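# Park a bicycle in a floor rack with kickstand raised

## Task

Put the bicycle into the floor rack so that one of its wheels sits in the rack's slot, pushed close to the slot's closed end, with the kickstand fully retracted; at the finish the bicycle must be motionless and touch nothing except the rack (no wall, furniture or loose item). The rack can slide because it is not anchored. The robot must not topple or finish leaning, or the attempt fails.

## Robot and tools

Robot: TidyBot++, a single-arm mobile robot. The base is 0.54 m long, 0.50 m wide and 0.38 m tall and rolls on four powered casters. On top sits a seven-joint arm ending in a two-finger gripper. The shoulder is 0.12 m ahead of the base centre and 0.68 m off the floor. Link lengths: upper arm 0.42 m, forearm 0.31 m, wrist-to-hand-point 0.31 m. Cameras: base_camera (fixed on the base, looking forward) and wrist_camera (looks along the hand). The arm begins folded, hand down, reaching at most 0.08 m beyond the base front.

Frames: the base frame has its origin on the floor below the base centre, x forward, y left, z up, in metres. hand_pose is given there: the midpoint between the finger pads; its z axis runs out along the fingers and the fingers close along its y axis. The odometry frame is the base frame as it was when the scene began. base_odometry counts wheel rotation only, so slip shows up as travel; heading is in rad (left positive, -3.142 to 3.142). base_tilt is in degrees, forward and right positive.

move: one action per call, plus optional "cameras" (list of base_camera, wrist_camera or all; [] means none; omitted means all) and "blocking" (true/omitted waits until everything rests; false returns in about 0.5 s while motion continues).
- "base": an object with any of translate_m (forward +, -2 to 2 m), strafe_m (left +, -2 to 2 m), rotate_rad (counter-clockwise from above +, -6.3 to 6.3 rad). These are offsets from where the base last reported itself, measured along its axes at the start of the command, not positions.
- "joints": an object of absolute targets by name, in rad: joint_1_rad (any angle; positive is clockwise from above, opposite to heading), joint_2_rad (-2.249 to 2.249; 0 upper arm vertical, + leans forward), joint_3_rad (any angle), joint_4_rad (-2.579 to 2.579, elbow; 0 straight), joint_5_rad (any), joint_6_rad (-2.099 to 2.099, wrist), joint_7_rad (any; 1.57 with hand down puts finger opening left-right), and gripper_pos (0 fully open, about 85 mm gap, to 1 closed). Unlimited joints take the short way, so rotate beyond half a turn in steps.
- "target": a single list of seven numbers, an absolute hand pose in the base frame: x, y, z in metres then quaternion qw, qx, qy, qz. With it, "joints" may only contain gripper_pos.
- "speeds": caps for this action only: translate_m and strafe_m 0.05 to 0.5 m/s (give only one key when both are commanded), rotate_rad 0.1 to 1.57 rad/s.
Unknown keys make a call invalid; out-of-range values get it refused. After a refusal or an unrequested stop, the reply's remaining move, wait and finished_scene calls are skipped.

wait: {"seconds": 0 to 10, "cameras"}; commands nothing, returns state and images, and ends early once running moves settle. stop: brakes all running motions and holds them; they report "stopped". zoom_image: {"camera", "region": [x0, y0, x1, y1]} in pixels of that camera's latest image (origin top-left, at most 504x504). base_camera images are 644x364, wrist_camera 644x476. read_manual gives only licence texts. finished_scene: {"scene": number} ends the current scene irreversibly; the bike must already be parked and stay so without the robot.

Result lines: "move" is "done" or the worst status. base_status, joint_status, hand_status: done, moving, off_target (resting away from target and maybe still pushing), not_followed, stopped, contact_stop, time_out, torque_fault, limit_stop_at_motor_heat. "joint command not followed" with "cause:" means a self-collision check blocked the arm; "pose unreachable" means a hand target was withheld. hand_target is where the joint targets would put the hand. motor_effort is percent of each motor's maximum, bracketed value the peak in the last action. on_its_own reports uncommanded robot behaviour. "pictures" lists the order of returned images, which can lag the state slightly. Motor temperatures are listed per arm joint; MOTOR HOT appears at 60 °C, and at 75 °C an OVER-TEMPERATURE FAULT makes the arm sag for 30-60 s. "ARM HIT" signals a hard collision with the base or itself.

Practical notes: hand targets usually end within about 3 cm; correct by adding (wanted minus measured) to your previous target. To keep a loaded hand still, resend hand_target, not hand_pose. Held loads make the arm sag. A hand pointing down reaches at most about 0.94 m high, and only close in. Low forward-pointing targets just in front of the base can fail or drive the arm into the base; nothing prevents arm-base contact. A base whose path is blocked keeps shoving until its 14 s timeout and may still say done. Actions last at most 15 s. The base accelerates at up to 0.5 m/s2 and 1.57 rad/s2. The simulation keeps running while you think.

Avoid: dropping or releasing the bike while it moves, slamming or hard pushes, gripping hard on a part that rests on something, or loading the gripper with big forces or twists. Don't let the arm snag anything above about 0.6 m while driving, or swing an extended arm sideways: the robot can tip. Joint torque above 104.5 N m (joints 1-4) or 51.3 N m (joints 5-7) causes a 10 s arm freeze. Occasional tugs on held parts may happen.

Each tool is called after "Emit:" by a JSON object that holds its "fn" and its "kwargs".

## Session

Emit:
{"fn": "move", "kwargs": {}}

Scene clock: 0.00 s.
Motor temperatures (°C): [42 35 36 36 42 43 47]
base_odometry: x=+0.000 y=+0.000 heading=+0.000
base_tilt: forward=-0.1 right=+0.0
base_status: not commanded
joint_positions: joint_1_rad=+0.009 joint_2_rad=-0.339 joint_3_rad=+3.110 joint_4_rad=-2.512 joint_5_rad=-0.030 joint_6_rad=-0.906 joint_7_rad=+1.562 gripper_pos=+0.000
joint_status: not commanded
motor_effort: joint_1_rad=-1 joint_2_rad=+0 joint_3_rad=+2 joint_4_rad=+12 joint_5_rad=+0 joint_6_rad=+1 joint_7_rad=+0
hand_pose: x=+0.2573 y=+0.0107 z=+0.5898 quat_wxyz=(-0.007, +0.999, -0.003, +0.032) (m; base frame)
hand_target: x=+0.2572 y=+0.0107 z=+0.5897 quat_wxyz=(-0.007, +0.999, -0.003, +0.031) (m; base frame)
hand_status: not commanded
pictures: base_camera, wrist_camera

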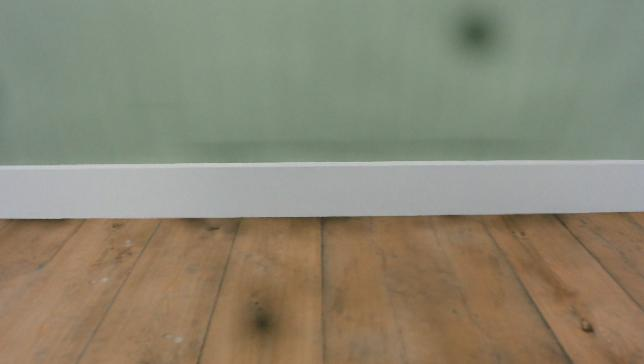

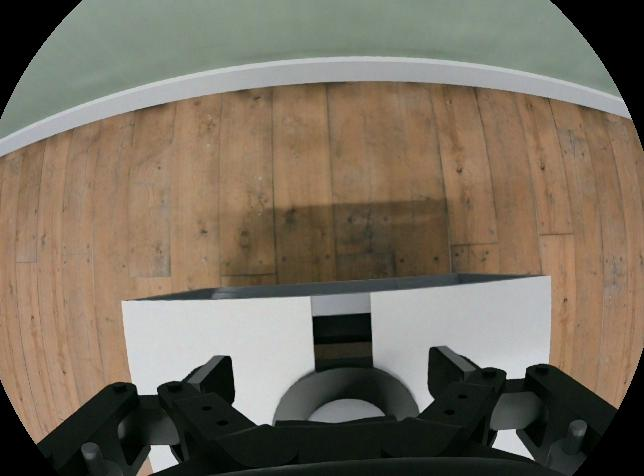

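Emit:
{"fn": "move", "kwargs": {"base": {"rotate_rad": 1.0}}}

Emit:
{"fn": "move", "kwargs": {"base": {"rotate_rad": 1.0}}}

Emit:
{"fn": "move", "kwargs": {"base": {"rotate_rad": 1.0}}}

Emit:
{"fn": "move", "kwargs": {"base": {"rotate_rad": 1.0}}}

Emit:
{"fn": "move", "kwargs": {"base": {"rotate_rad": 1.0}}}

Scene clock: 5.27 s.
Motor temperatures (°C): [42 35 36 36 42 43 47]
move: done
base_odometry: x=+0.000 y=+0.000 heading=+1.000
base_tilt: forward=-0.1 right=+0.0
base_status: done
joint_positions: joint_1_rad=+0.009 joint_2_rad=-0.339 joint_3_rad=+3.110 joint_4_rad=-2.512 joint_5_rad=-0.030 joint_6_rad=-0.906 joint_7_rad=+1.562 gripper_pos=+0.000
joint_status: not commanded
motor_effort: joint_1_rad=-1(2) joint_2_rad=-1(1) joint_3_rad=+1(3) joint_4_rad=+13(13) joint_5_rad=+0(1) joint_6_rad=-1(2) joint_7_rad=+0(0)
hand_pose: x=+0.2573 y=+0.0107 z=+0.5898 quat_wxyz=(-0.007, +0.999, -0.003, +0.032) (m; base frame)
hand_target: x=+0.2572 y=+0.0107 z=+0.5897 quat_wxyz=(-0.007, +0.999, -0.003, +0.031) (m; base frame)
hand_status: not commanded
pictures: base_camera, wrist_camera

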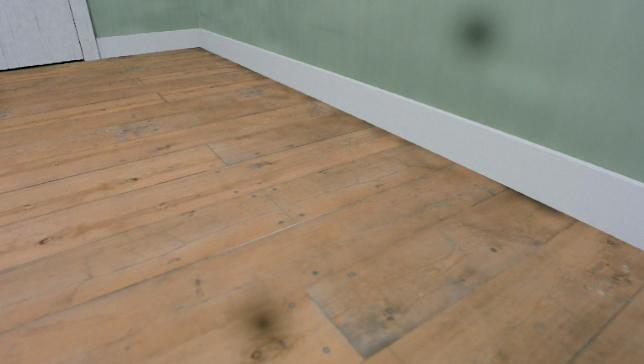

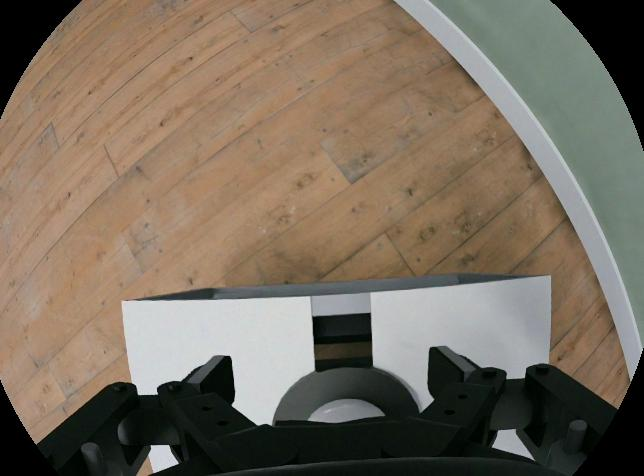

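Scene clock: 7.13 s.
Motor temperatures (°C): [42 35 36 36 42 43 47]
move: done
base_odometry: x=+0.000 y=+0.000 heading=+1.999
base_tilt: forward=-0.1 right=+0.1
base_status: done
joint_positions: joint_1_rad=+0.009 joint_2_rad=-0.339 joint_3_rad=+3.110 joint_4_rad=-2.512 joint_5_rad=-0.030 joint_6_rad=-0.906 joint_7_rad=+1.562 gripper_pos=+0.000
joint_status: not commanded
motor_effort: joint_1_rad=-1(1) joint_2_rad=-1(1) joint_3_rad=+3(3) joint_4_rad=+12(14) joint_5_rad=+0(1) joint_6_rad=+0(2) joint_7_rad=+0(0)
hand_pose: x=+0.2573 y=+0.0107 z=+0.5898 quat_wxyz=(-0.007, +0.999, -0.003, +0.032) (m; base frame)
hand_target: x=+0.2572 y=+0.0107 z=+0.5897 quat_wxyz=(-0.007, +0.999, -0.003, +0.031) (m; base frame)
hand_status: not commanded
pictures: base_camera, wrist_camera

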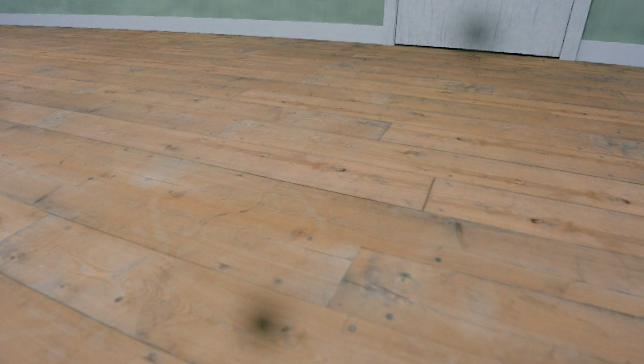

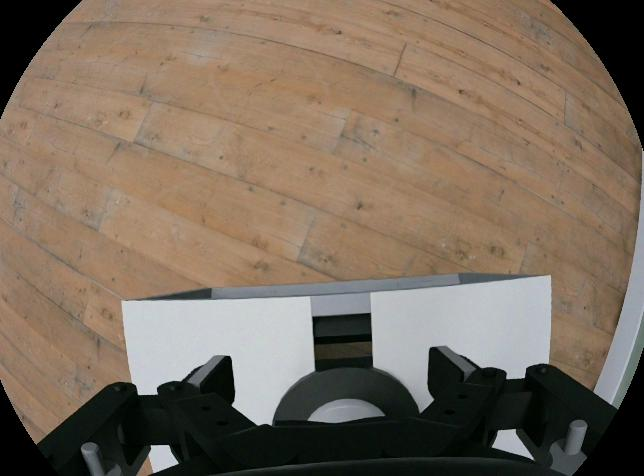

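Scene clock: 9.00 s.
Motor temperatures (°C): [42 35 36 36 42 43 47]
move: done
base_odometry: x=+0.000 y=+0.000 heading=+2.999
base_tilt: forward=-0.1 right=+0.0
base_status: done
joint_positions: joint_1_rad=+0.009 joint_2_rad=-0.339 joint_3_rad=+3.110 joint_4_rad=-2.512 joint_5_rad=-0.030 joint_6_rad=-0.906 joint_7_rad=+1.562 gripper_pos=+0.000
joint_status: not commanded
motor_effort: joint_1_rad=+0(1) joint_2_rad=-1(1) joint_3_rad=+2(3) joint_4_rad=+13(13) joint_5_rad=+0(1) joint_6_rad=+1(2) joint_7_rad=+0(0)
hand_pose: x=+0.2573 y=+0.0107 z=+0.5898 quat_wxyz=(-0.007, +0.999, -0.003, +0.032) (m; base frame)
hand_target: x=+0.2572 y=+0.0107 z=+0.5897 quat_wxyz=(-0.007, +0.999, -0.003, +0.031) (m; base frame)
hand_status: not commanded
pictures: base_camera, wrist_camera

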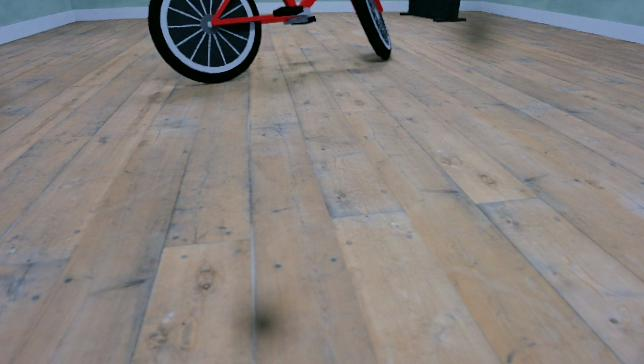

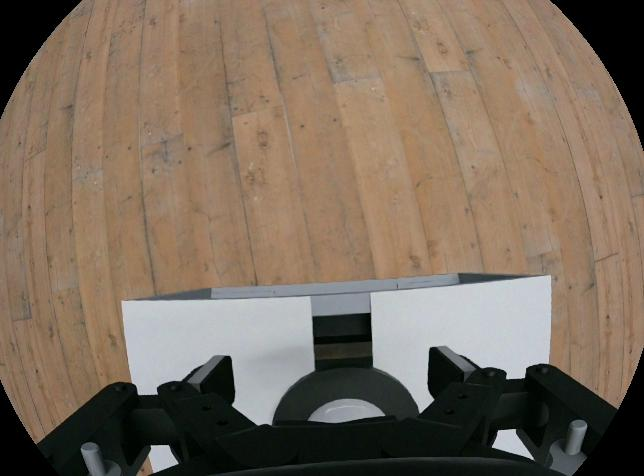

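Scene clock: 10.87 s.
Motor temperatures (°C): [42 35 36 36 42 43 47]
move: done
base_odometry: x=+0.000 y=+0.000 heading=-2.285
base_tilt: forward=-0.1 right=+0.0
base_status: done
joint_positions: joint_1_rad=+0.009 joint_2_rad=-0.339 joint_3_rad=+3.110 joint_4_rad=-2.512 joint_5_rad=-0.030 joint_6_rad=-0.906 joint_7_rad=+1.562 gripper_pos=+0.000
joint_status: not commanded
motor_effort: joint_1_rad=-1(1) joint_2_rad=+0(1) joint_3_rad=+3(3) joint_4_rad=+13(13) joint_5_rad=+0(1) joint_6_rad=+0(2) joint_7_rad=+0(0)
hand_pose: x=+0.2573 y=+0.0107 z=+0.5898 quat_wxyz=(-0.007, +0.999, -0.003, +0.032) (m; base frame)
hand_target: x=+0.2572 y=+0.0107 z=+0.5897 quat_wxyz=(-0.007, +0.999, -0.003, +0.031) (m; base frame)
hand_status: not commanded
pictures: base_camera, wrist_camera

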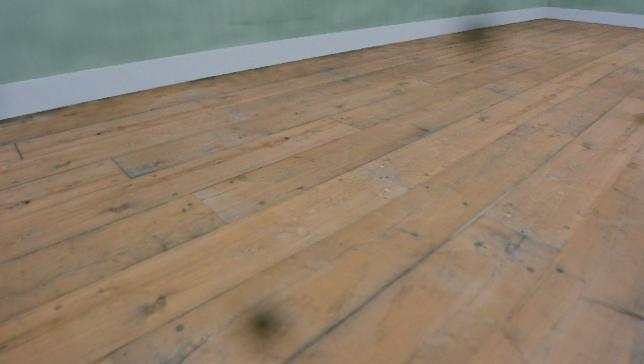

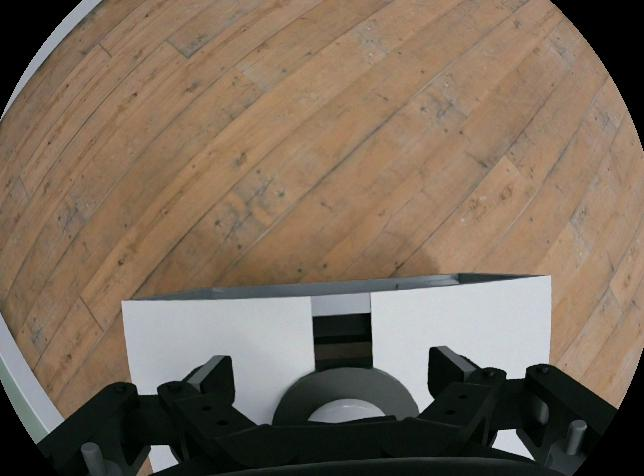

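Scene clock: 12.73 s.
Motor temperatures (°C): [42 35 36 36 42 43 47]
move: done
base_odometry: x=+0.000 y=+0.000 heading=-1.285
base_tilt: forward=-0.1 right=+0.0
base_status: done
joint_positions: joint_1_rad=+0.009 joint_2_rad=-0.339 joint_3_rad=+3.110 joint_4_rad=-2.512 joint_5_rad=-0.030 joint_6_rad=-0.906 joint_7_rad=+1.562 gripper_pos=+0.000
joint_status: not commanded
motor_effort: joint_1_rad=-1(1) joint_2_rad=-1(1) joint_3_rad=+2(3) joint_4_rad=+13(13) joint_5_rad=+0(1) joint_6_rad=+0(2) joint_7_rad=+0(0)
hand_pose: x=+0.2573 y=+0.0107 z=+0.5898 quat_wxyz=(-0.007, +0.999, -0.003, +0.032) (m; base frame)
hand_target: x=+0.2572 y=+0.0107 z=+0.5897 quat_wxyz=(-0.007, +0.999, -0.003, +0.031) (m; base frame)
hand_status: not commanded
pictures: base_camera, wrist_camera

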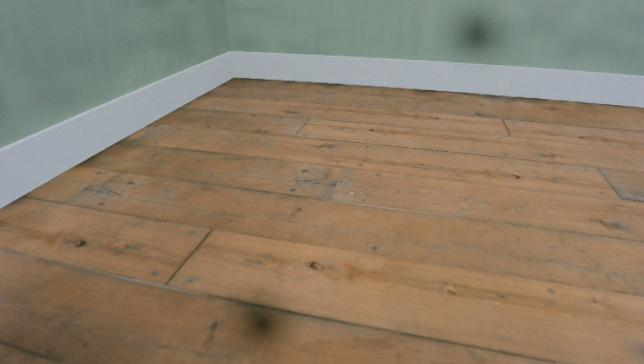

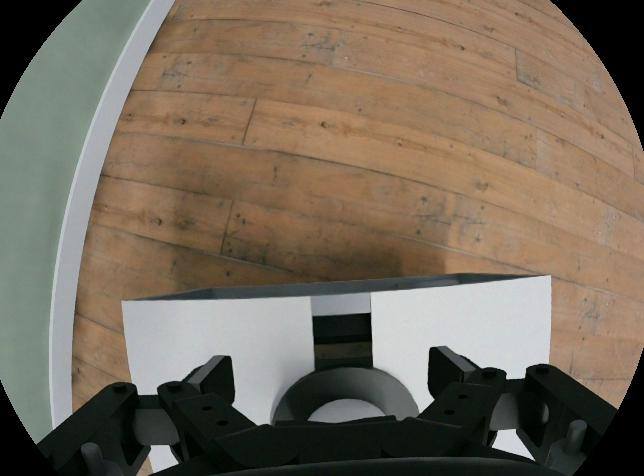

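Emit:
{"fn": "move", "kwargs": {"base": {"rotate_rad": -1.99}, "joints": {"joint_1_rad": 0, "joint_2_rad": -0.34, "joint_3_rad": 3.14, "joint_4_rad": -2.1, "joint_5_rad": 0, "joint_6_rad": -0.1, "joint_7_rad": 1.57}}}

Emit:
{"fn": "zoom_image", "kwargs": {"camera": "wrist_camera", "region": [100, 0, 500, 300]}}

Scene clock: 22.20 s.
Motor temperatures (°C): [42 35 36 36 42 43 47]
move: done
base_odometry: x=+0.000 y=+0.000 heading=+3.008
base_tilt: forward=-0.1 right=+0.1
base_status: done
joint_positions: joint_1_rad=+0.004 joint_2_rad=-0.339 joint_3_rad=+3.131 joint_4_rad=-2.118 joint_5_rad=-0.030 joint_6_rad=-0.185 joint_7_rad=+1.562 gripper_pos=+0.000
joint_status: all done
motor_effort: joint_1_rad=-1(2) joint_2_rad=-8(10) joint_3_rad=+1(4) joint_4_rad=+19(20) joint_5_rad=+0(2) joint_6_rad=+9(9) joint_7_rad=+0(1)
hand_pose: x=+0.5740 y=+0.0065 z=+0.8945 quat_wxyz=(-0.013, +0.831, -0.011, +0.555) (m; base frame)
hand_target: x=+0.5858 y=+0.0022 z=+0.9306 quat_wxyz=(+0.000, +0.802, +0.000, +0.598) (m; base frame)
hand_status: not commanded
pictures: base_camera, wrist_camera

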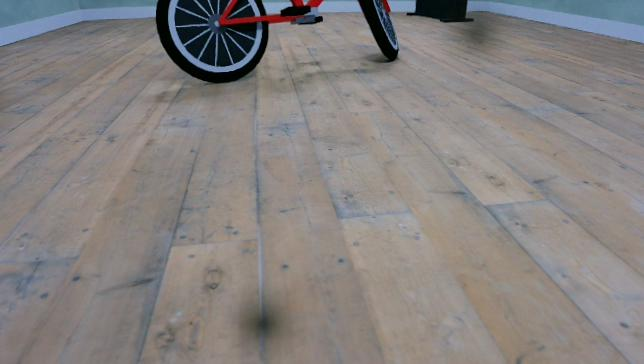

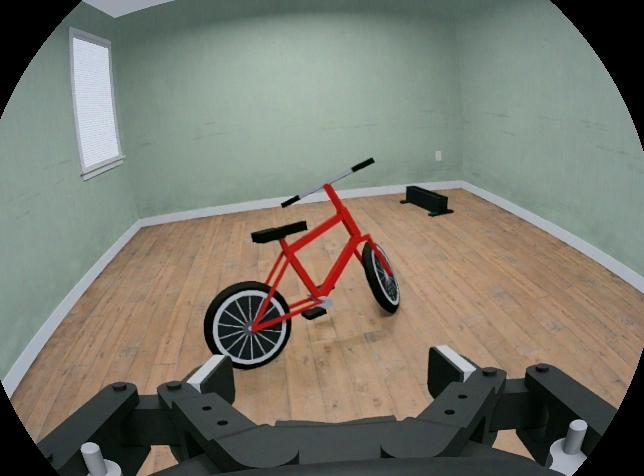

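Scaled by 1.260.

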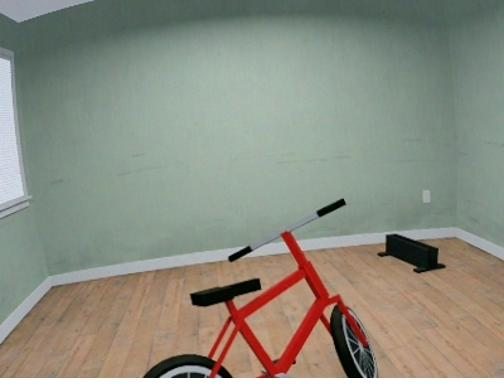

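Emit:
{"fn": "zoom_image", "kwargs": {"camera": "wrist_camera", "region": [190, 140, 430, 380]}}

Emit:
{"fn": "zoom_image", "kwargs": {"camera": "wrist_camera", "region": [370, 160, 490, 240]}}

Scaled by 2.100.

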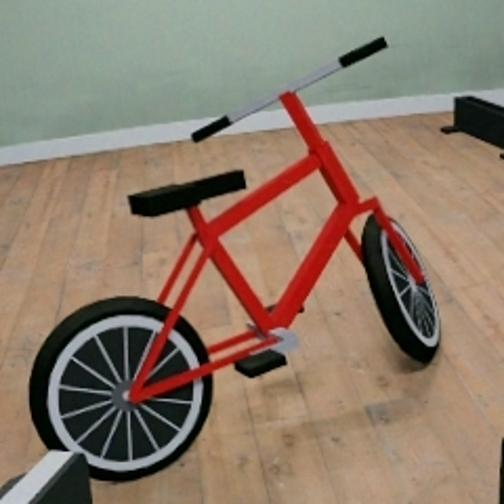

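Scaled by 4.200.

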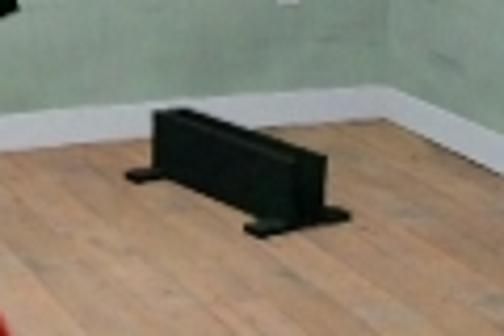

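Emit:
{"fn": "move", "kwargs": {"base": {"translate_m": 1.9, "strafe_m": -1.5}, "cameras": ["wrist_camera","base_camera"]}}

Emit:
{"fn": "zoom_image", "kwargs": {"camera": "wrist_camera", "region": [200, 120, 500, 360]}}

Emit:
{"fn": "zoom_image", "kwargs": {"camera": "base_camera", "region": [200, 0, 500, 150]}}

Scene clock: 74.27 s.
Motor temperatures (°C): [41 35 35 36 42 43 47]
move: done
base_odometry: x=-1.684 y=+1.739 heading=+3.008
base_tilt: forward=+0.0 right=+0.0
base_status: done
joint_positions: joint_1_rad=+0.003 joint_2_rad=-0.340 joint_3_rad=+3.133 joint_4_rad=-2.118 joint_5_rad=-0.030 joint_6_rad=-0.181 joint_7_rad=+1.562 gripper_pos=+0.000
joint_status: not commanded
motor_effort: joint_1_rad=-1(2) joint_2_rad=-8(11) joint_3_rad=+3(5) joint_4_rad=+20(21) joint_5_rad=+0(1) joint_6_rad=+8(10) joint_7_rad=+0(0)
hand_pose: x=+0.5745 y=+0.0056 z=+0.8960 quat_wxyz=(-0.013, +0.830, -0.012, +0.557) (m; base frame)
hand_target: x=+0.5858 y=+0.0022 z=+0.9306 quat_wxyz=(+0.000, +0.802, +0.000, +0.598) (m; base frame)
hand_status: not commanded
pictures: base_camera, wrist_camera

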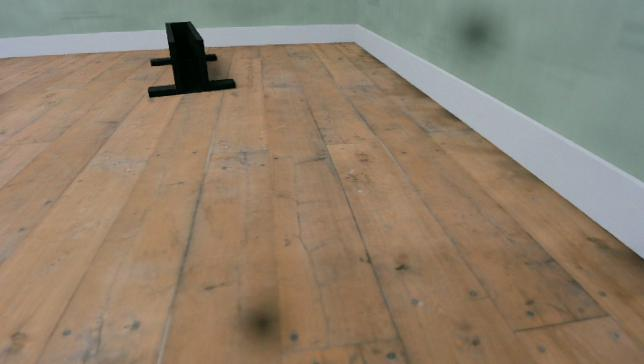

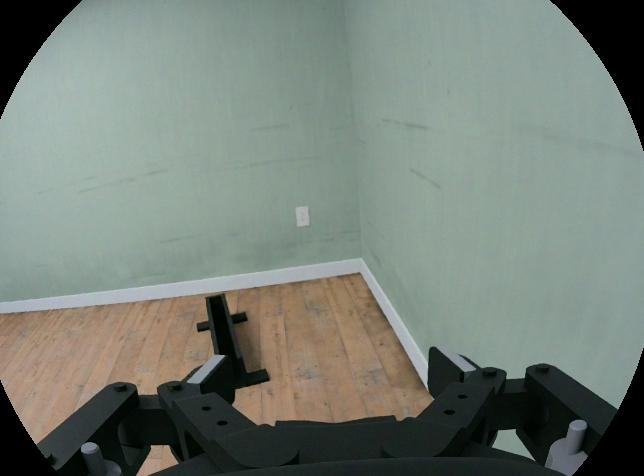

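Scaled by 1.680.

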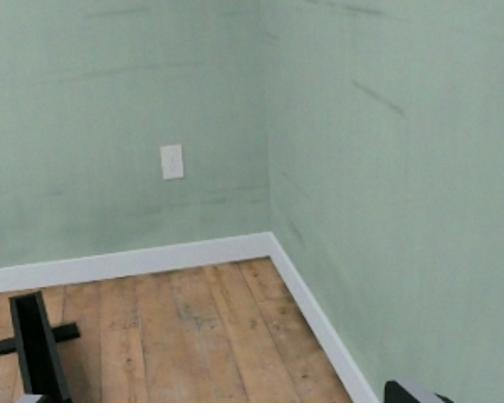

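Scaled by 1.680.

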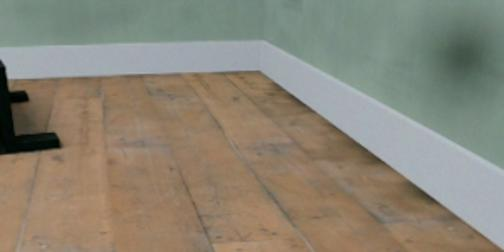

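Emit:
{"fn": "zoom_image", "kwargs": {"camera": "base_camera", "region": [130, 10, 250, 110]}}

Emit:
{"fn": "zoom_image", "kwargs": {"camera": "wrist_camera", "region": [180, 280, 280, 400]}}

Scaled by 4.200.

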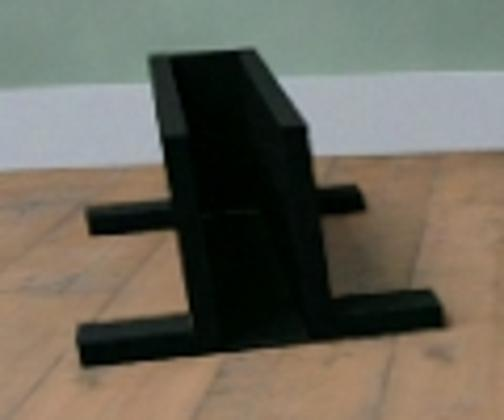

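Scaled by 4.200.

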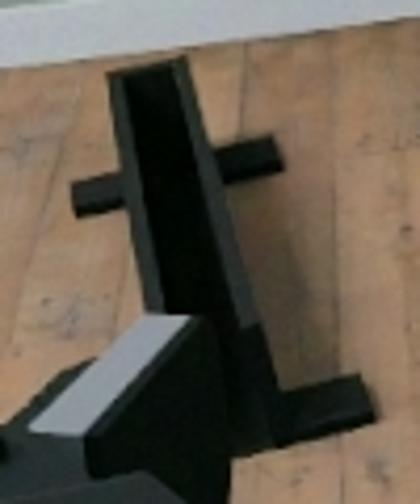

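Emit:
{"fn": "move", "kwargs": {"base": {"translate_m": 0.7, "strafe_m": 0.7}, "cameras": []}}

Emit:
{"fn": "move", "kwargs": {"base": {"strafe_m": 1.5, "translate_m": 0.15}, "cameras": ["base_camera","wrist_camera"]}}

Emit:
{"fn": "move", "kwargs": {"base": {"rotate_rad": -2.55}}}

Emit:
{"fn": "zoom_image", "kwargs": {"camera": "wrist_camera", "region": [100, 100, 500, 400]}}

Scene clock: 137.50 s.
Motor temperatures (°C): [41 35 35 37 42 43 47]
move: done
base_odometry: x=-2.471 y=+1.139 heading=+3.008
base_tilt: forward=-0.1 right=+0.0
base_status: done
joint_positions: joint_1_rad=+0.003 joint_2_rad=-0.340 joint_3_rad=+3.134 joint_4_rad=-2.118 joint_5_rad=-0.030 joint_6_rad=-0.179 joint_7_rad=+1.562 gripper_pos=+0.000
joint_status: not commanded
motor_effort: joint_1_rad=-1(2) joint_2_rad=-8(10) joint_3_rad=+2(4) joint_4_rad=+19(20) joint_5_rad=+0(1) joint_6_rad=+8(10) joint_7_rad=+0(0)
hand_pose: x=+0.5746 y=+0.0055 z=+0.8964 quat_wxyz=(-0.013, +0.830, -0.012, +0.558) (m; base frame)
hand_target: x=+0.5858 y=+0.0022 z=+0.9306 quat_wxyz=(+0.000, +0.802, +0.000, +0.598) (m; base frame)
hand_status: not commanded
pictures: none
No camera images: "cameras" was empty.

Scene clock: 141.80 s.
Motor temperatures (°C): [41 35 35 37 42 43 47]
move: done
base_odometry: x=-2.821 y=-0.328 heading=+3.007
base_tilt: forward=-0.1 right=+0.0
base_status: done
joint_positions: joint_1_rad=+0.003 joint_2_rad=-0.340 joint_3_rad=+3.134 joint_4_rad=-2.118 joint_5_rad=-0.030 joint_6_rad=-0.179 joint_7_rad=+1.562 gripper_pos=+0.000
joint_status: not commanded
motor_effort: joint_1_rad=-1(2) joint_2_rad=-8(8) joint_3_rad=+2(4) joint_4_rad=+19(20) joint_5_rad=+0(1) joint_6_rad=+9(10) joint_7_rad=+0(0)
hand_pose: x=+0.5746 y=+0.0052 z=+0.8964 quat_wxyz=(-0.013, +0.830, -0.012, +0.558) (m; base frame)
hand_target: x=+0.5858 y=+0.0022 z=+0.9306 quat_wxyz=(+0.000, +0.802, +0.000, +0.598) (m; base frame)
hand_status: not commanded
pictures: base_camera, wrist_camera

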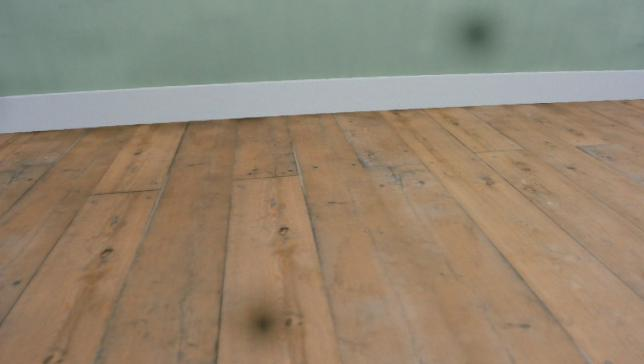

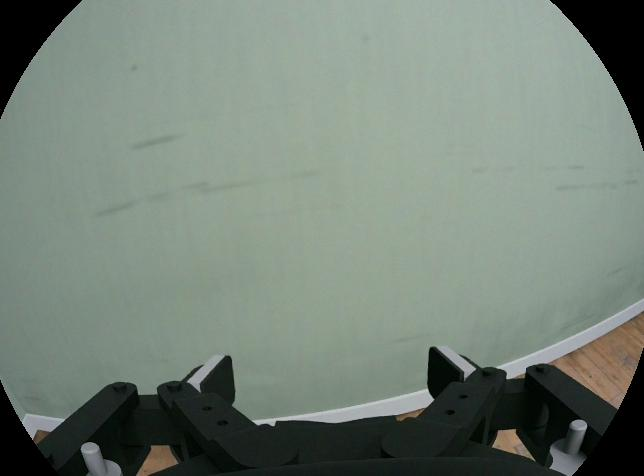

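Scene clock: 144.73 s.
Motor temperatures (°C): [41 35 35 37 42 43 47]
move: done
base_odometry: x=-2.821 y=-0.328 heading=+0.458
base_tilt: forward=-0.1 right=+0.0
base_status: done
joint_positions: joint_1_rad=+0.003 joint_2_rad=-0.340 joint_3_rad=+3.135 joint_4_rad=-2.118 joint_5_rad=-0.030 joint_6_rad=-0.179 joint_7_rad=+1.562 gripper_pos=+0.000
joint_status: not commanded
motor_effort: joint_1_rad=-1(2) joint_2_rad=-8(9) joint_3_rad=+2(4) joint_4_rad=+19(20) joint_5_rad=+1(1) joint_6_rad=+9(10) joint_7_rad=+0(0)
hand_pose: x=+0.5747 y=+0.0052 z=+0.8965 quat_wxyz=(-0.013, +0.830, -0.012, +0.558) (m; base frame)
hand_target: x=+0.5858 y=+0.0022 z=+0.9306 quat_wxyz=(+0.000, +0.802, +0.000, +0.598) (m; base frame)
hand_status: not commanded
pictures: base_camera, wrist_camera

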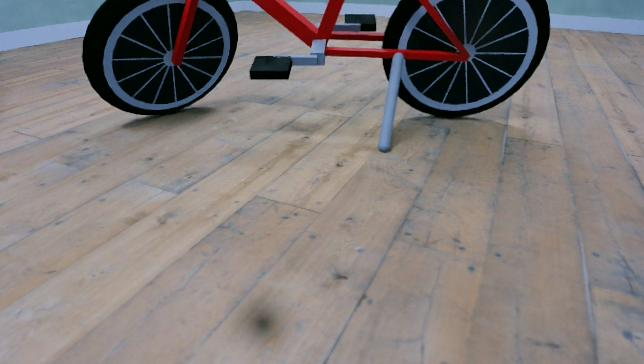

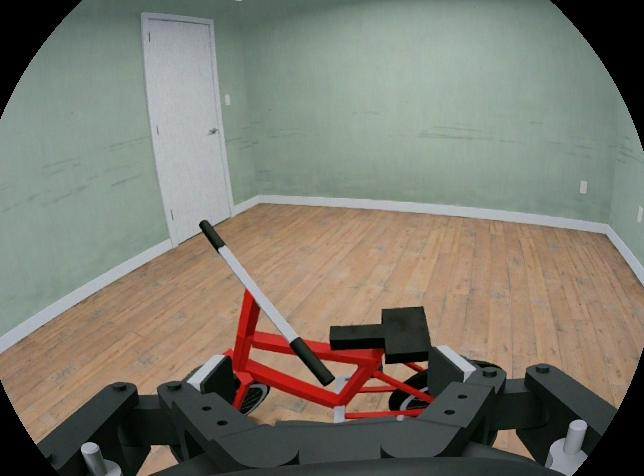

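Scaled by 1.260.

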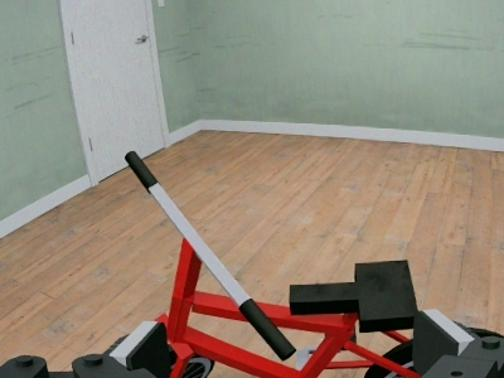

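Emit:
{"fn": "zoom_image", "kwargs": {"camera": "base_camera", "region": [230, 0, 560, 180]}}

Emit:
{"fn": "zoom_image", "kwargs": {"camera": "base_camera", "region": [70, 0, 300, 130]}}

Scaled by 1.527.

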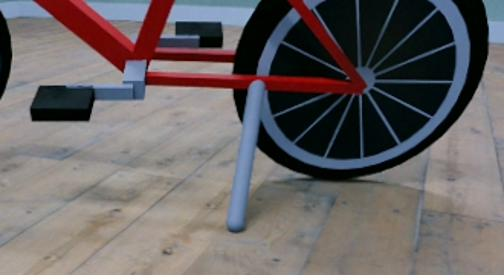

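Scaled by 2.191.

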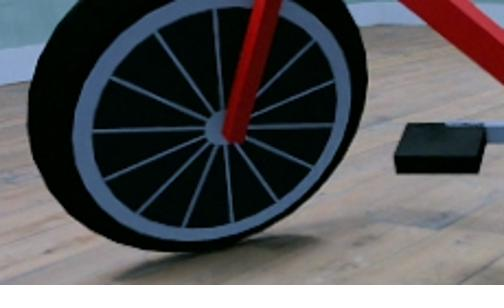

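Emit:
{"fn": "move", "kwargs": {"target": [0.52, 0.05, 0.88, 0, 0.944, 0.330, 0]}}

Emit:
{"fn": "move", "kwargs": {"base": {"translate_m": 0.33}, "speeds": {"translate_m": 0.2}}}

Scene clock: 224.90 s.
Motor temperatures (°C): [40 35 34 37 42 43 47]
move: off_target
base_odometry: x=-2.821 y=-0.328 heading=+0.458
base_tilt: forward=-0.1 right=+0.0
base_status: not commanded
joint_positions: joint_1_rad=-0.054 joint_2_rad=+0.244 joint_3_rad=+3.077 joint_4_rad=-1.004 joint_5_rad=-0.030 joint_6_rad=-1.825 joint_7_rad=+2.024 gripper_pos=+0.000
joint_status: not commanded
motor_effort: joint_1_rad=-1(1) joint_2_rad=-24(24) joint_3_rad=+1(3) joint_4_rad=+14(21) joint_5_rad=+0(1) joint_6_rad=+2(10) joint_7_rad=+0(0)
hand_pose: x=+0.5354 y=+0.0565 z=+0.8799 quat_wxyz=(-0.016, +0.958, +0.285, +0.038) (m; base frame)
hand_target: x=+0.5200 y=+0.0500 z=+0.8800 quat_wxyz=(+0.000, +0.944, +0.330, +0.000) (m; base frame)
hand_status: off_target (0.017 m and 7.2 deg from the pose sent, 0.073 m and 77.6 deg at the start)
pictures: base_camera, wrist_camera

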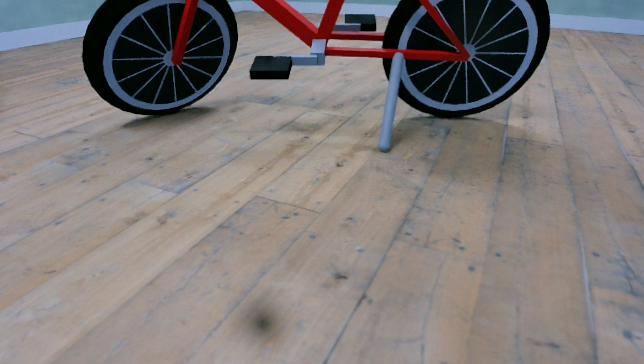

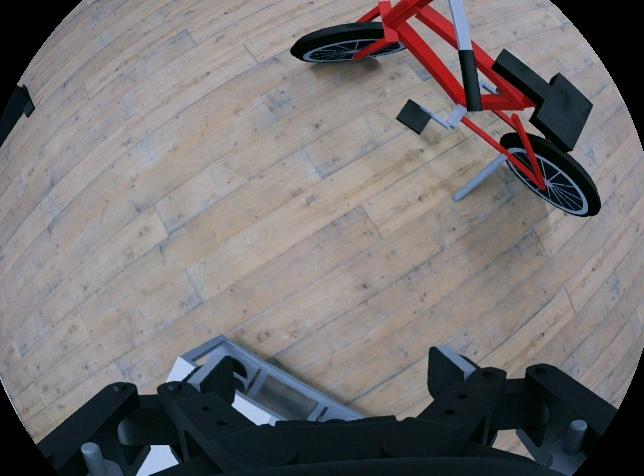

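Scene clock: 227.27 s.
Motor temperatures (°C): [40 35 34 37 42 43 47]
move: done
base_odometry: x=-2.525 y=-0.182 heading=+0.457
base_tilt: forward=-0.1 right=+0.0
base_status: done
joint_positions: joint_1_rad=-0.056 joint_2_rad=+0.258 joint_3_rad=+3.075 joint_4_rad=-1.003 joint_5_rad=-0.030 joint_6_rad=-1.831 joint_7_rad=+2.025 gripper_pos=+0.000
joint_status: not commanded
motor_effort: joint_1_rad=-1(1) joint_2_rad=-24(27) joint_3_rad=+1(2) joint_4_rad=+14(16) joint_5_rad=+0(1) joint_6_rad=+1(2) joint_7_rad=+0(0)
hand_pose: x=+0.5363 y=+0.0579 z=+0.8742 quat_wxyz=(-0.019, +0.957, +0.287, +0.028) (m; base frame)
hand_target: x=+0.5200 y=+0.0500 z=+0.8800 quat_wxyz=(+0.000, +0.944, +0.330, +0.000) (m; base frame)
hand_status: not commanded
pictures: base_camera, wrist_camera

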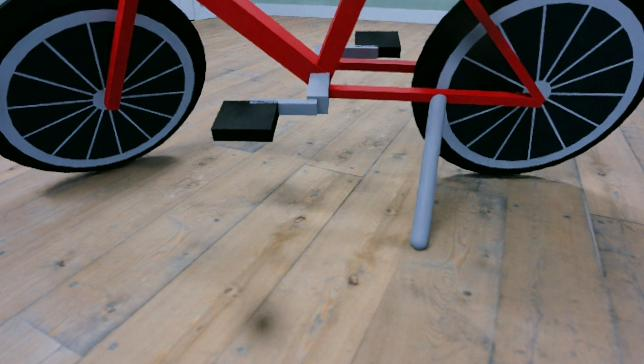

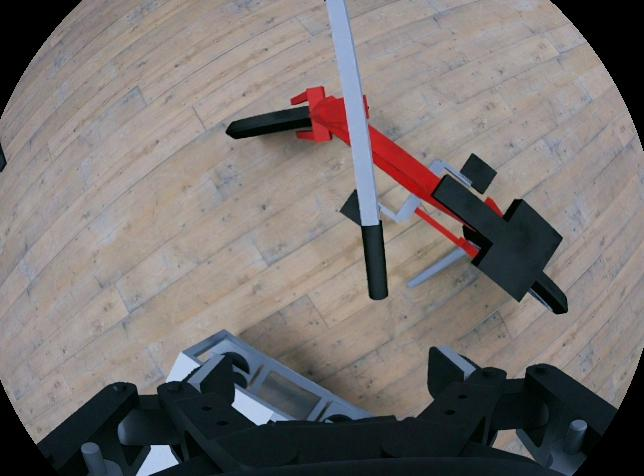

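Emit:
{"fn": "zoom_image", "kwargs": {"camera": "wrist_camera", "region": [220, 0, 480, 320]}}

Scaled by 1.575.

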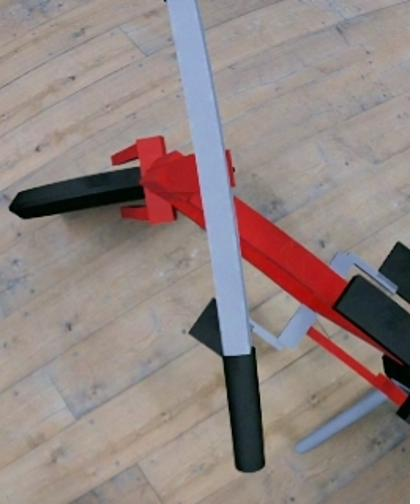

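Emit:
{"fn": "move", "kwargs": {"base": {"translate_m": 0.07}, "speeds": {"translate_m": 0.1}, "target": [0.629, 0.117, 0.82, 0, 0.9135, 0.4067, 0]}}

Emit:
{"fn": "zoom_image", "kwargs": {"camera": "wrist_camera", "region": [200, 100, 500, 400]}}

Scene clock: 252.73 s.
Motor temperatures (°C): [40 35 34 37 42 43 47]
move: off_target
base_odometry: x=-2.462 y=-0.151 heading=+0.456
base_tilt: forward=+0.0 right=+0.0
base_status: done
joint_positions: joint_1_rad=-0.174 joint_2_rad=+0.571 joint_3_rad=+3.061 joint_4_rad=-0.736 joint_5_rad=-0.018 joint_6_rad=-1.833 joint_7_rad=+2.078 gripper_pos=+0.000
joint_status: not commanded
motor_effort: joint_1_rad=-1(2) joint_2_rad=-35(39) joint_3_rad=+0(2) joint_4_rad=+15(16) joint_5_rad=+0(1) joint_6_rad=+0(2) joint_7_rad=+0(0)
hand_pose: x=+0.6336 y=+0.1285 z=+0.8078 quat_wxyz=(-0.030, +0.929, +0.368, +0.005) (m; base frame)
hand_target: x=+0.6290 y=+0.1170 z=+0.8200 quat_wxyz=(+0.000, +0.914, +0.407, +0.000) (m; base frame)
hand_status: off_target (0.017 m and 5.9 deg from the pose sent, 0.123 m and 15.1 deg at the start)
pictures: base_camera, wrist_camera

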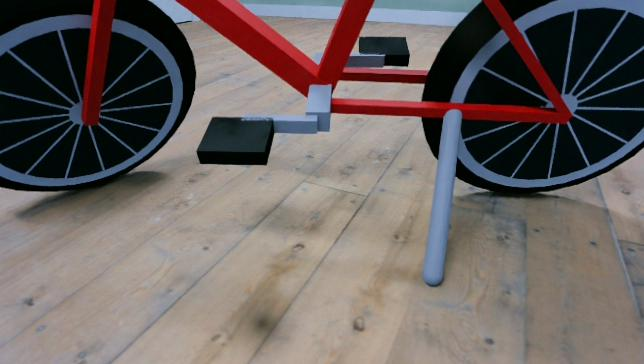

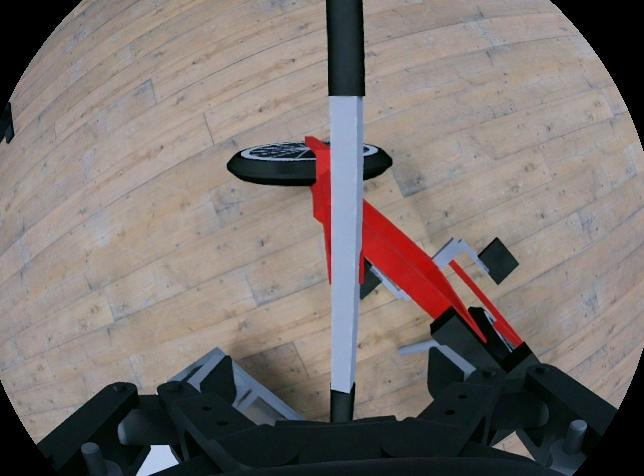

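Scaled by 1.680.

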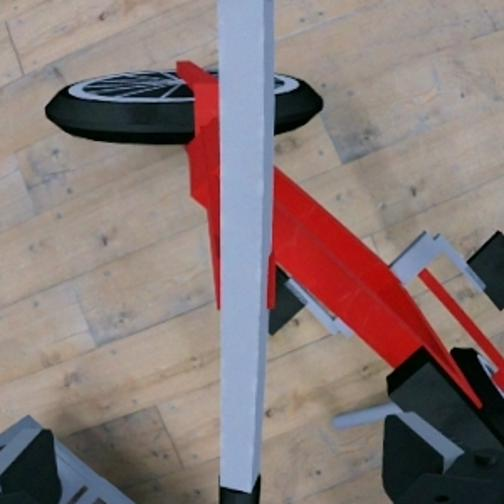

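Emit:
{"fn": "move", "kwargs": {"target": [0.633, 0.113, 0.712, 0, 0.9135, 0.4067, 0], "cameras": ["wrist_camera"]}}

Emit:
{"fn": "zoom_image", "kwargs": {"camera": "wrist_camera", "region": [200, 200, 460, 460]}}

Scene clock: 268.67 s.
Motor temperatures (°C): [40 35 34 37 42 43 47]
move: off_target
base_odometry: x=-2.462 y=-0.151 heading=+0.456
base_tilt: forward=-0.1 right=+0.0
base_status: not commanded
joint_positions: joint_1_rad=-0.155 joint_2_rad=+0.565 joint_3_rad=+3.026 joint_4_rad=-1.078 joint_5_rad=-0.004 joint_6_rad=-1.583 joint_7_rad=+2.078 gripper_pos=+0.000
joint_status: not commanded
motor_effort: joint_1_rad=-1(1) joint_2_rad=-34(36) joint_3_rad=+0(1) joint_4_rad=+14(15) joint_5_rad=+0(1) joint_6_rad=+0(1) joint_7_rad=+0(0)
hand_pose: x=+0.6140 y=+0.1288 z=+0.7066 quat_wxyz=(-0.038, +0.927, +0.371, -0.036) (m; base frame)
hand_target: x=+0.6330 y=+0.1130 z=+0.7120 quat_wxyz=(+0.000, +0.914, +0.407, +0.000) (m; base frame)
hand_status: off_target (0.025 m and 7.4 deg from the pose sent, 0.097 m and 5.9 deg at the start)
pictures: wrist_camera

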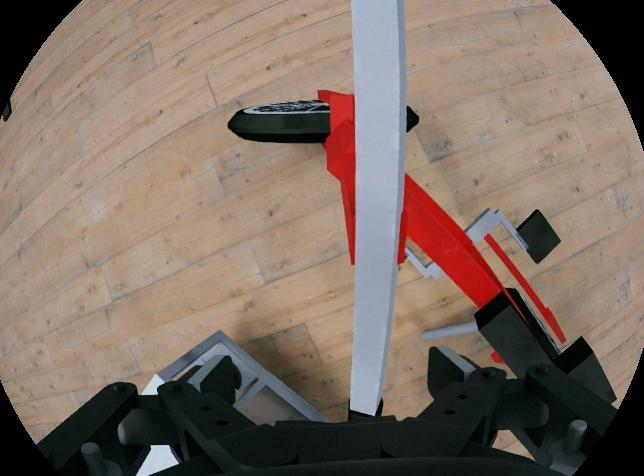

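Scaled by 1.938.

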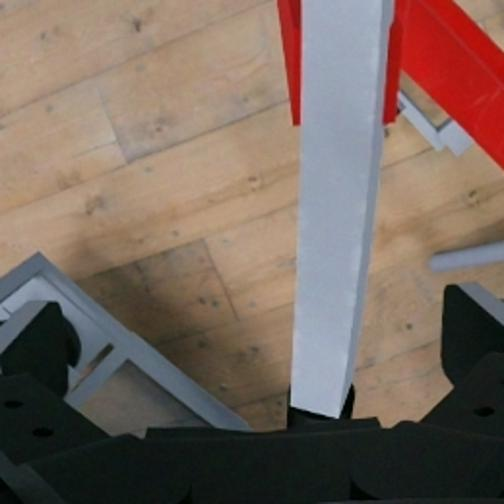

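Emit:
{"fn": "move", "kwargs": {"target": [0.656, 0.109, 0.712, 0.0394, 0.9135, 0.4067, 0.0345], "cameras": ["wrist_camera"]}}

Emit:
{"fn": "zoom_image", "kwargs": {"camera": "wrist_camera", "region": [200, 200, 460, 460]}}

Scene clock: 278.80 s.
Motor temperatures (°C): [40 36 34 37 42 43 47]
move: off_target
base_odometry: x=-2.462 y=-0.151 heading=+0.456
base_tilt: forward=-0.1 right=+0.0
base_status: not commanded
joint_positions: joint_1_rad=-0.169 joint_2_rad=+0.552 joint_3_rad=+3.028 joint_4_rad=-1.103 joint_5_rad=+0.059 joint_6_rad=-1.480 joint_7_rad=+2.078 gripper_pos=+0.000
joint_status: not commanded
motor_effort: joint_1_rad=-1(2) joint_2_rad=-34(35) joint_3_rad=+0(2) joint_4_rad=+15(16) joint_5_rad=+0(0) joint_6_rad=+0(1) joint_7_rad=+0(0)
hand_pose: x=+0.6395 y=+0.1231 z=+0.7038 quat_wxyz=(+0.000, +0.925, +0.379, +0.004) (m; base frame)
hand_target: x=+0.6560 y=+0.1090 z=+0.7120 quat_wxyz=(+0.039, +0.912, +0.406, +0.034) (m; base frame)
hand_status: off_target (0.023 m and 6.6 deg from the pose sent, 0.047 m and 12.8 deg at the start)
pictures: wrist_camera

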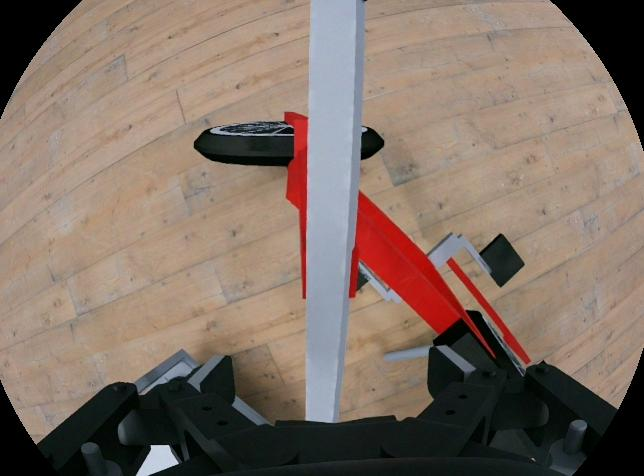

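Scaled by 1.938.

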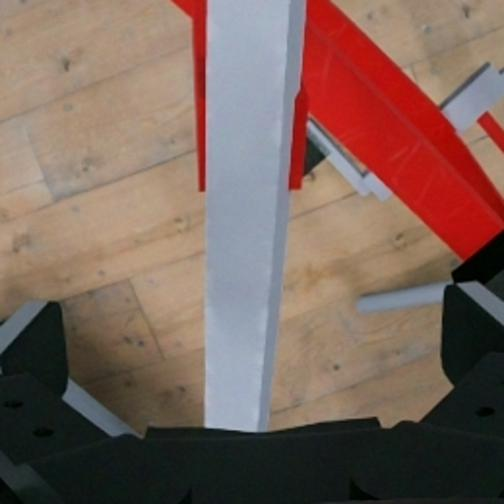

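Emit:
{"fn": "move", "kwargs": {"target": [0.656, 0.109, 0.682, 0.0394, 0.9135, 0.4067, 0.0345], "cameras": ["wrist_camera"]}}

Emit:
{"fn": "zoom_image", "kwargs": {"camera": "wrist_camera", "region": [200, 200, 460, 460]}}

Scene clock: 283.30 s.
Motor temperatures (°C): [40 36 34 37 42 43 47]
move: off_target
base_odometry: x=-2.462 y=-0.151 heading=+0.456
base_tilt: forward=-0.1 right=+0.1
base_status: not commanded
joint_positions: joint_1_rad=-0.169 joint_2_rad=+0.551 joint_3_rad=+3.028 joint_4_rad=-1.185 joint_5_rad=+0.060 joint_6_rad=-1.400 joint_7_rad=+2.078 gripper_pos=+0.000
joint_status: not commanded
motor_effort: joint_1_rad=-1(1) joint_2_rad=-34(36) joint_3_rad=+0(1) joint_4_rad=+14(16) joint_5_rad=+0(1) joint_6_rad=+1(1) joint_7_rad=+0(0)
hand_pose: x=+0.6357 y=+0.1235 z=+0.6788 quat_wxyz=(+0.000, +0.924, +0.382, +0.004) (m; base frame)
hand_target: x=+0.6560 y=+0.1090 z=+0.6820 quat_wxyz=(+0.039, +0.912, +0.406, +0.034) (m; base frame)
hand_status: off_target (0.025 m and 6.5 deg from the pose sent, 0.031 m and 6.6 deg at the start)
pictures: wrist_camera

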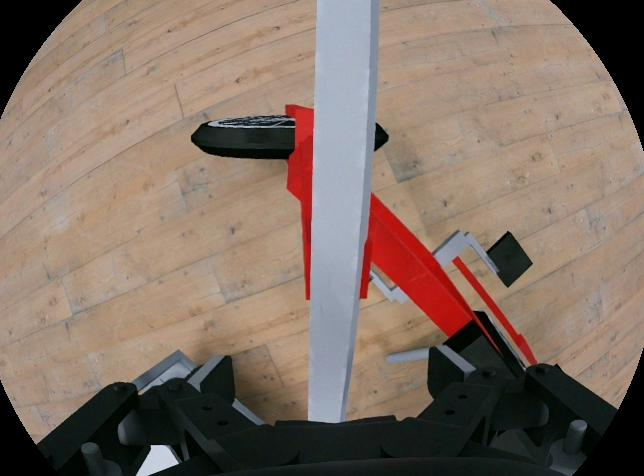

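Scaled by 1.938.

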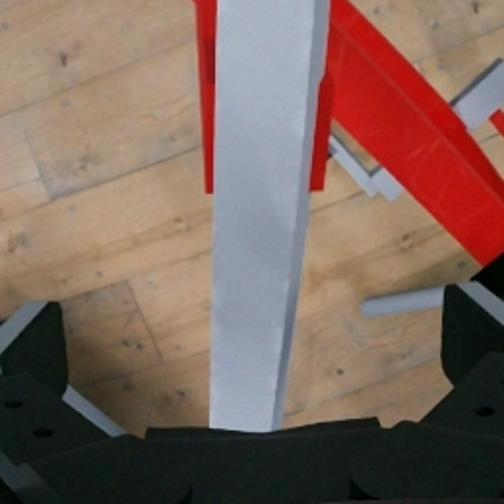

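Emit:
{"fn": "move", "kwargs": {"target": [0.658, 0.109, 0.642, 0.0394, 0.9135, 0.4067, 0.0345], "cameras": ["wrist_camera"]}}

Emit:
{"fn": "zoom_image", "kwargs": {"camera": "wrist_camera", "region": [200, 200, 460, 460]}}

Scene clock: 303.87 s.
Motor temperatures (°C): [40 36 34 37 42 42 47]
move: off_target
base_odometry: x=-2.462 y=-0.151 heading=+0.456
base_tilt: forward=+0.0 right=-0.1
base_status: not commanded
joint_positions: joint_1_rad=-0.169 joint_2_rad=+0.560 joint_3_rad=+3.028 joint_4_rad=-1.269 joint_5_rad=+0.069 joint_6_rad=-1.290 joint_7_rad=+2.078 gripper_pos=+0.000
joint_status: not commanded
motor_effort: joint_1_rad=-1(1) joint_2_rad=-34(36) joint_3_rad=-1(1) joint_4_rad=+15(16) joint_5_rad=+0(0) joint_6_rad=+0(1) joint_7_rad=+0(0)
hand_pose: x=+0.6386 y=+0.1236 z=+0.6489 quat_wxyz=(+0.005, +0.923, +0.385, +0.013) (m; base frame)
hand_target: x=+0.6580 y=+0.1090 z=+0.6420 quat_wxyz=(+0.039, +0.912, +0.406, +0.034) (m; base frame)
hand_status: off_target (0.025 m and 5.4 deg from the pose sent, 0.045 m and 6.5 deg at the start)
pictures: wrist_camera

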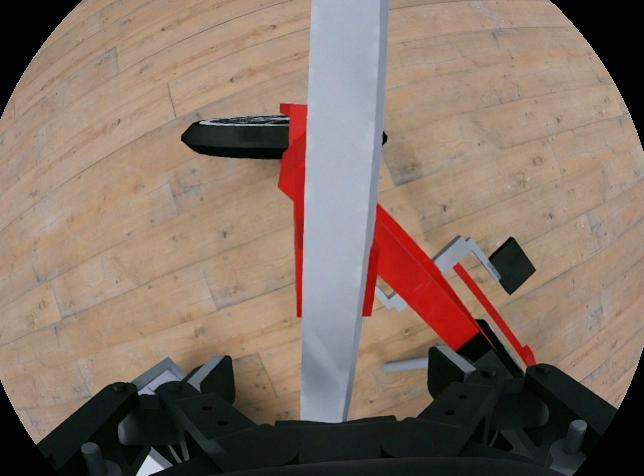

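Scaled by 1.938.

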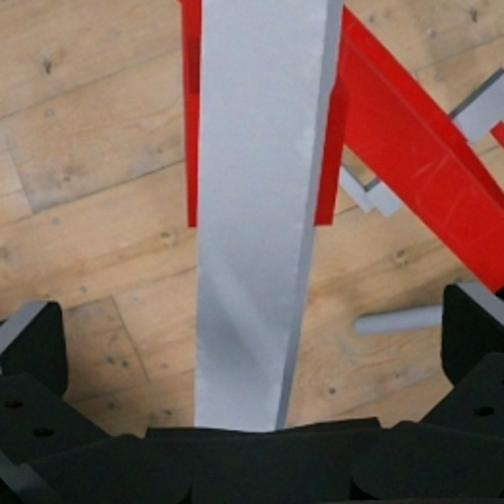

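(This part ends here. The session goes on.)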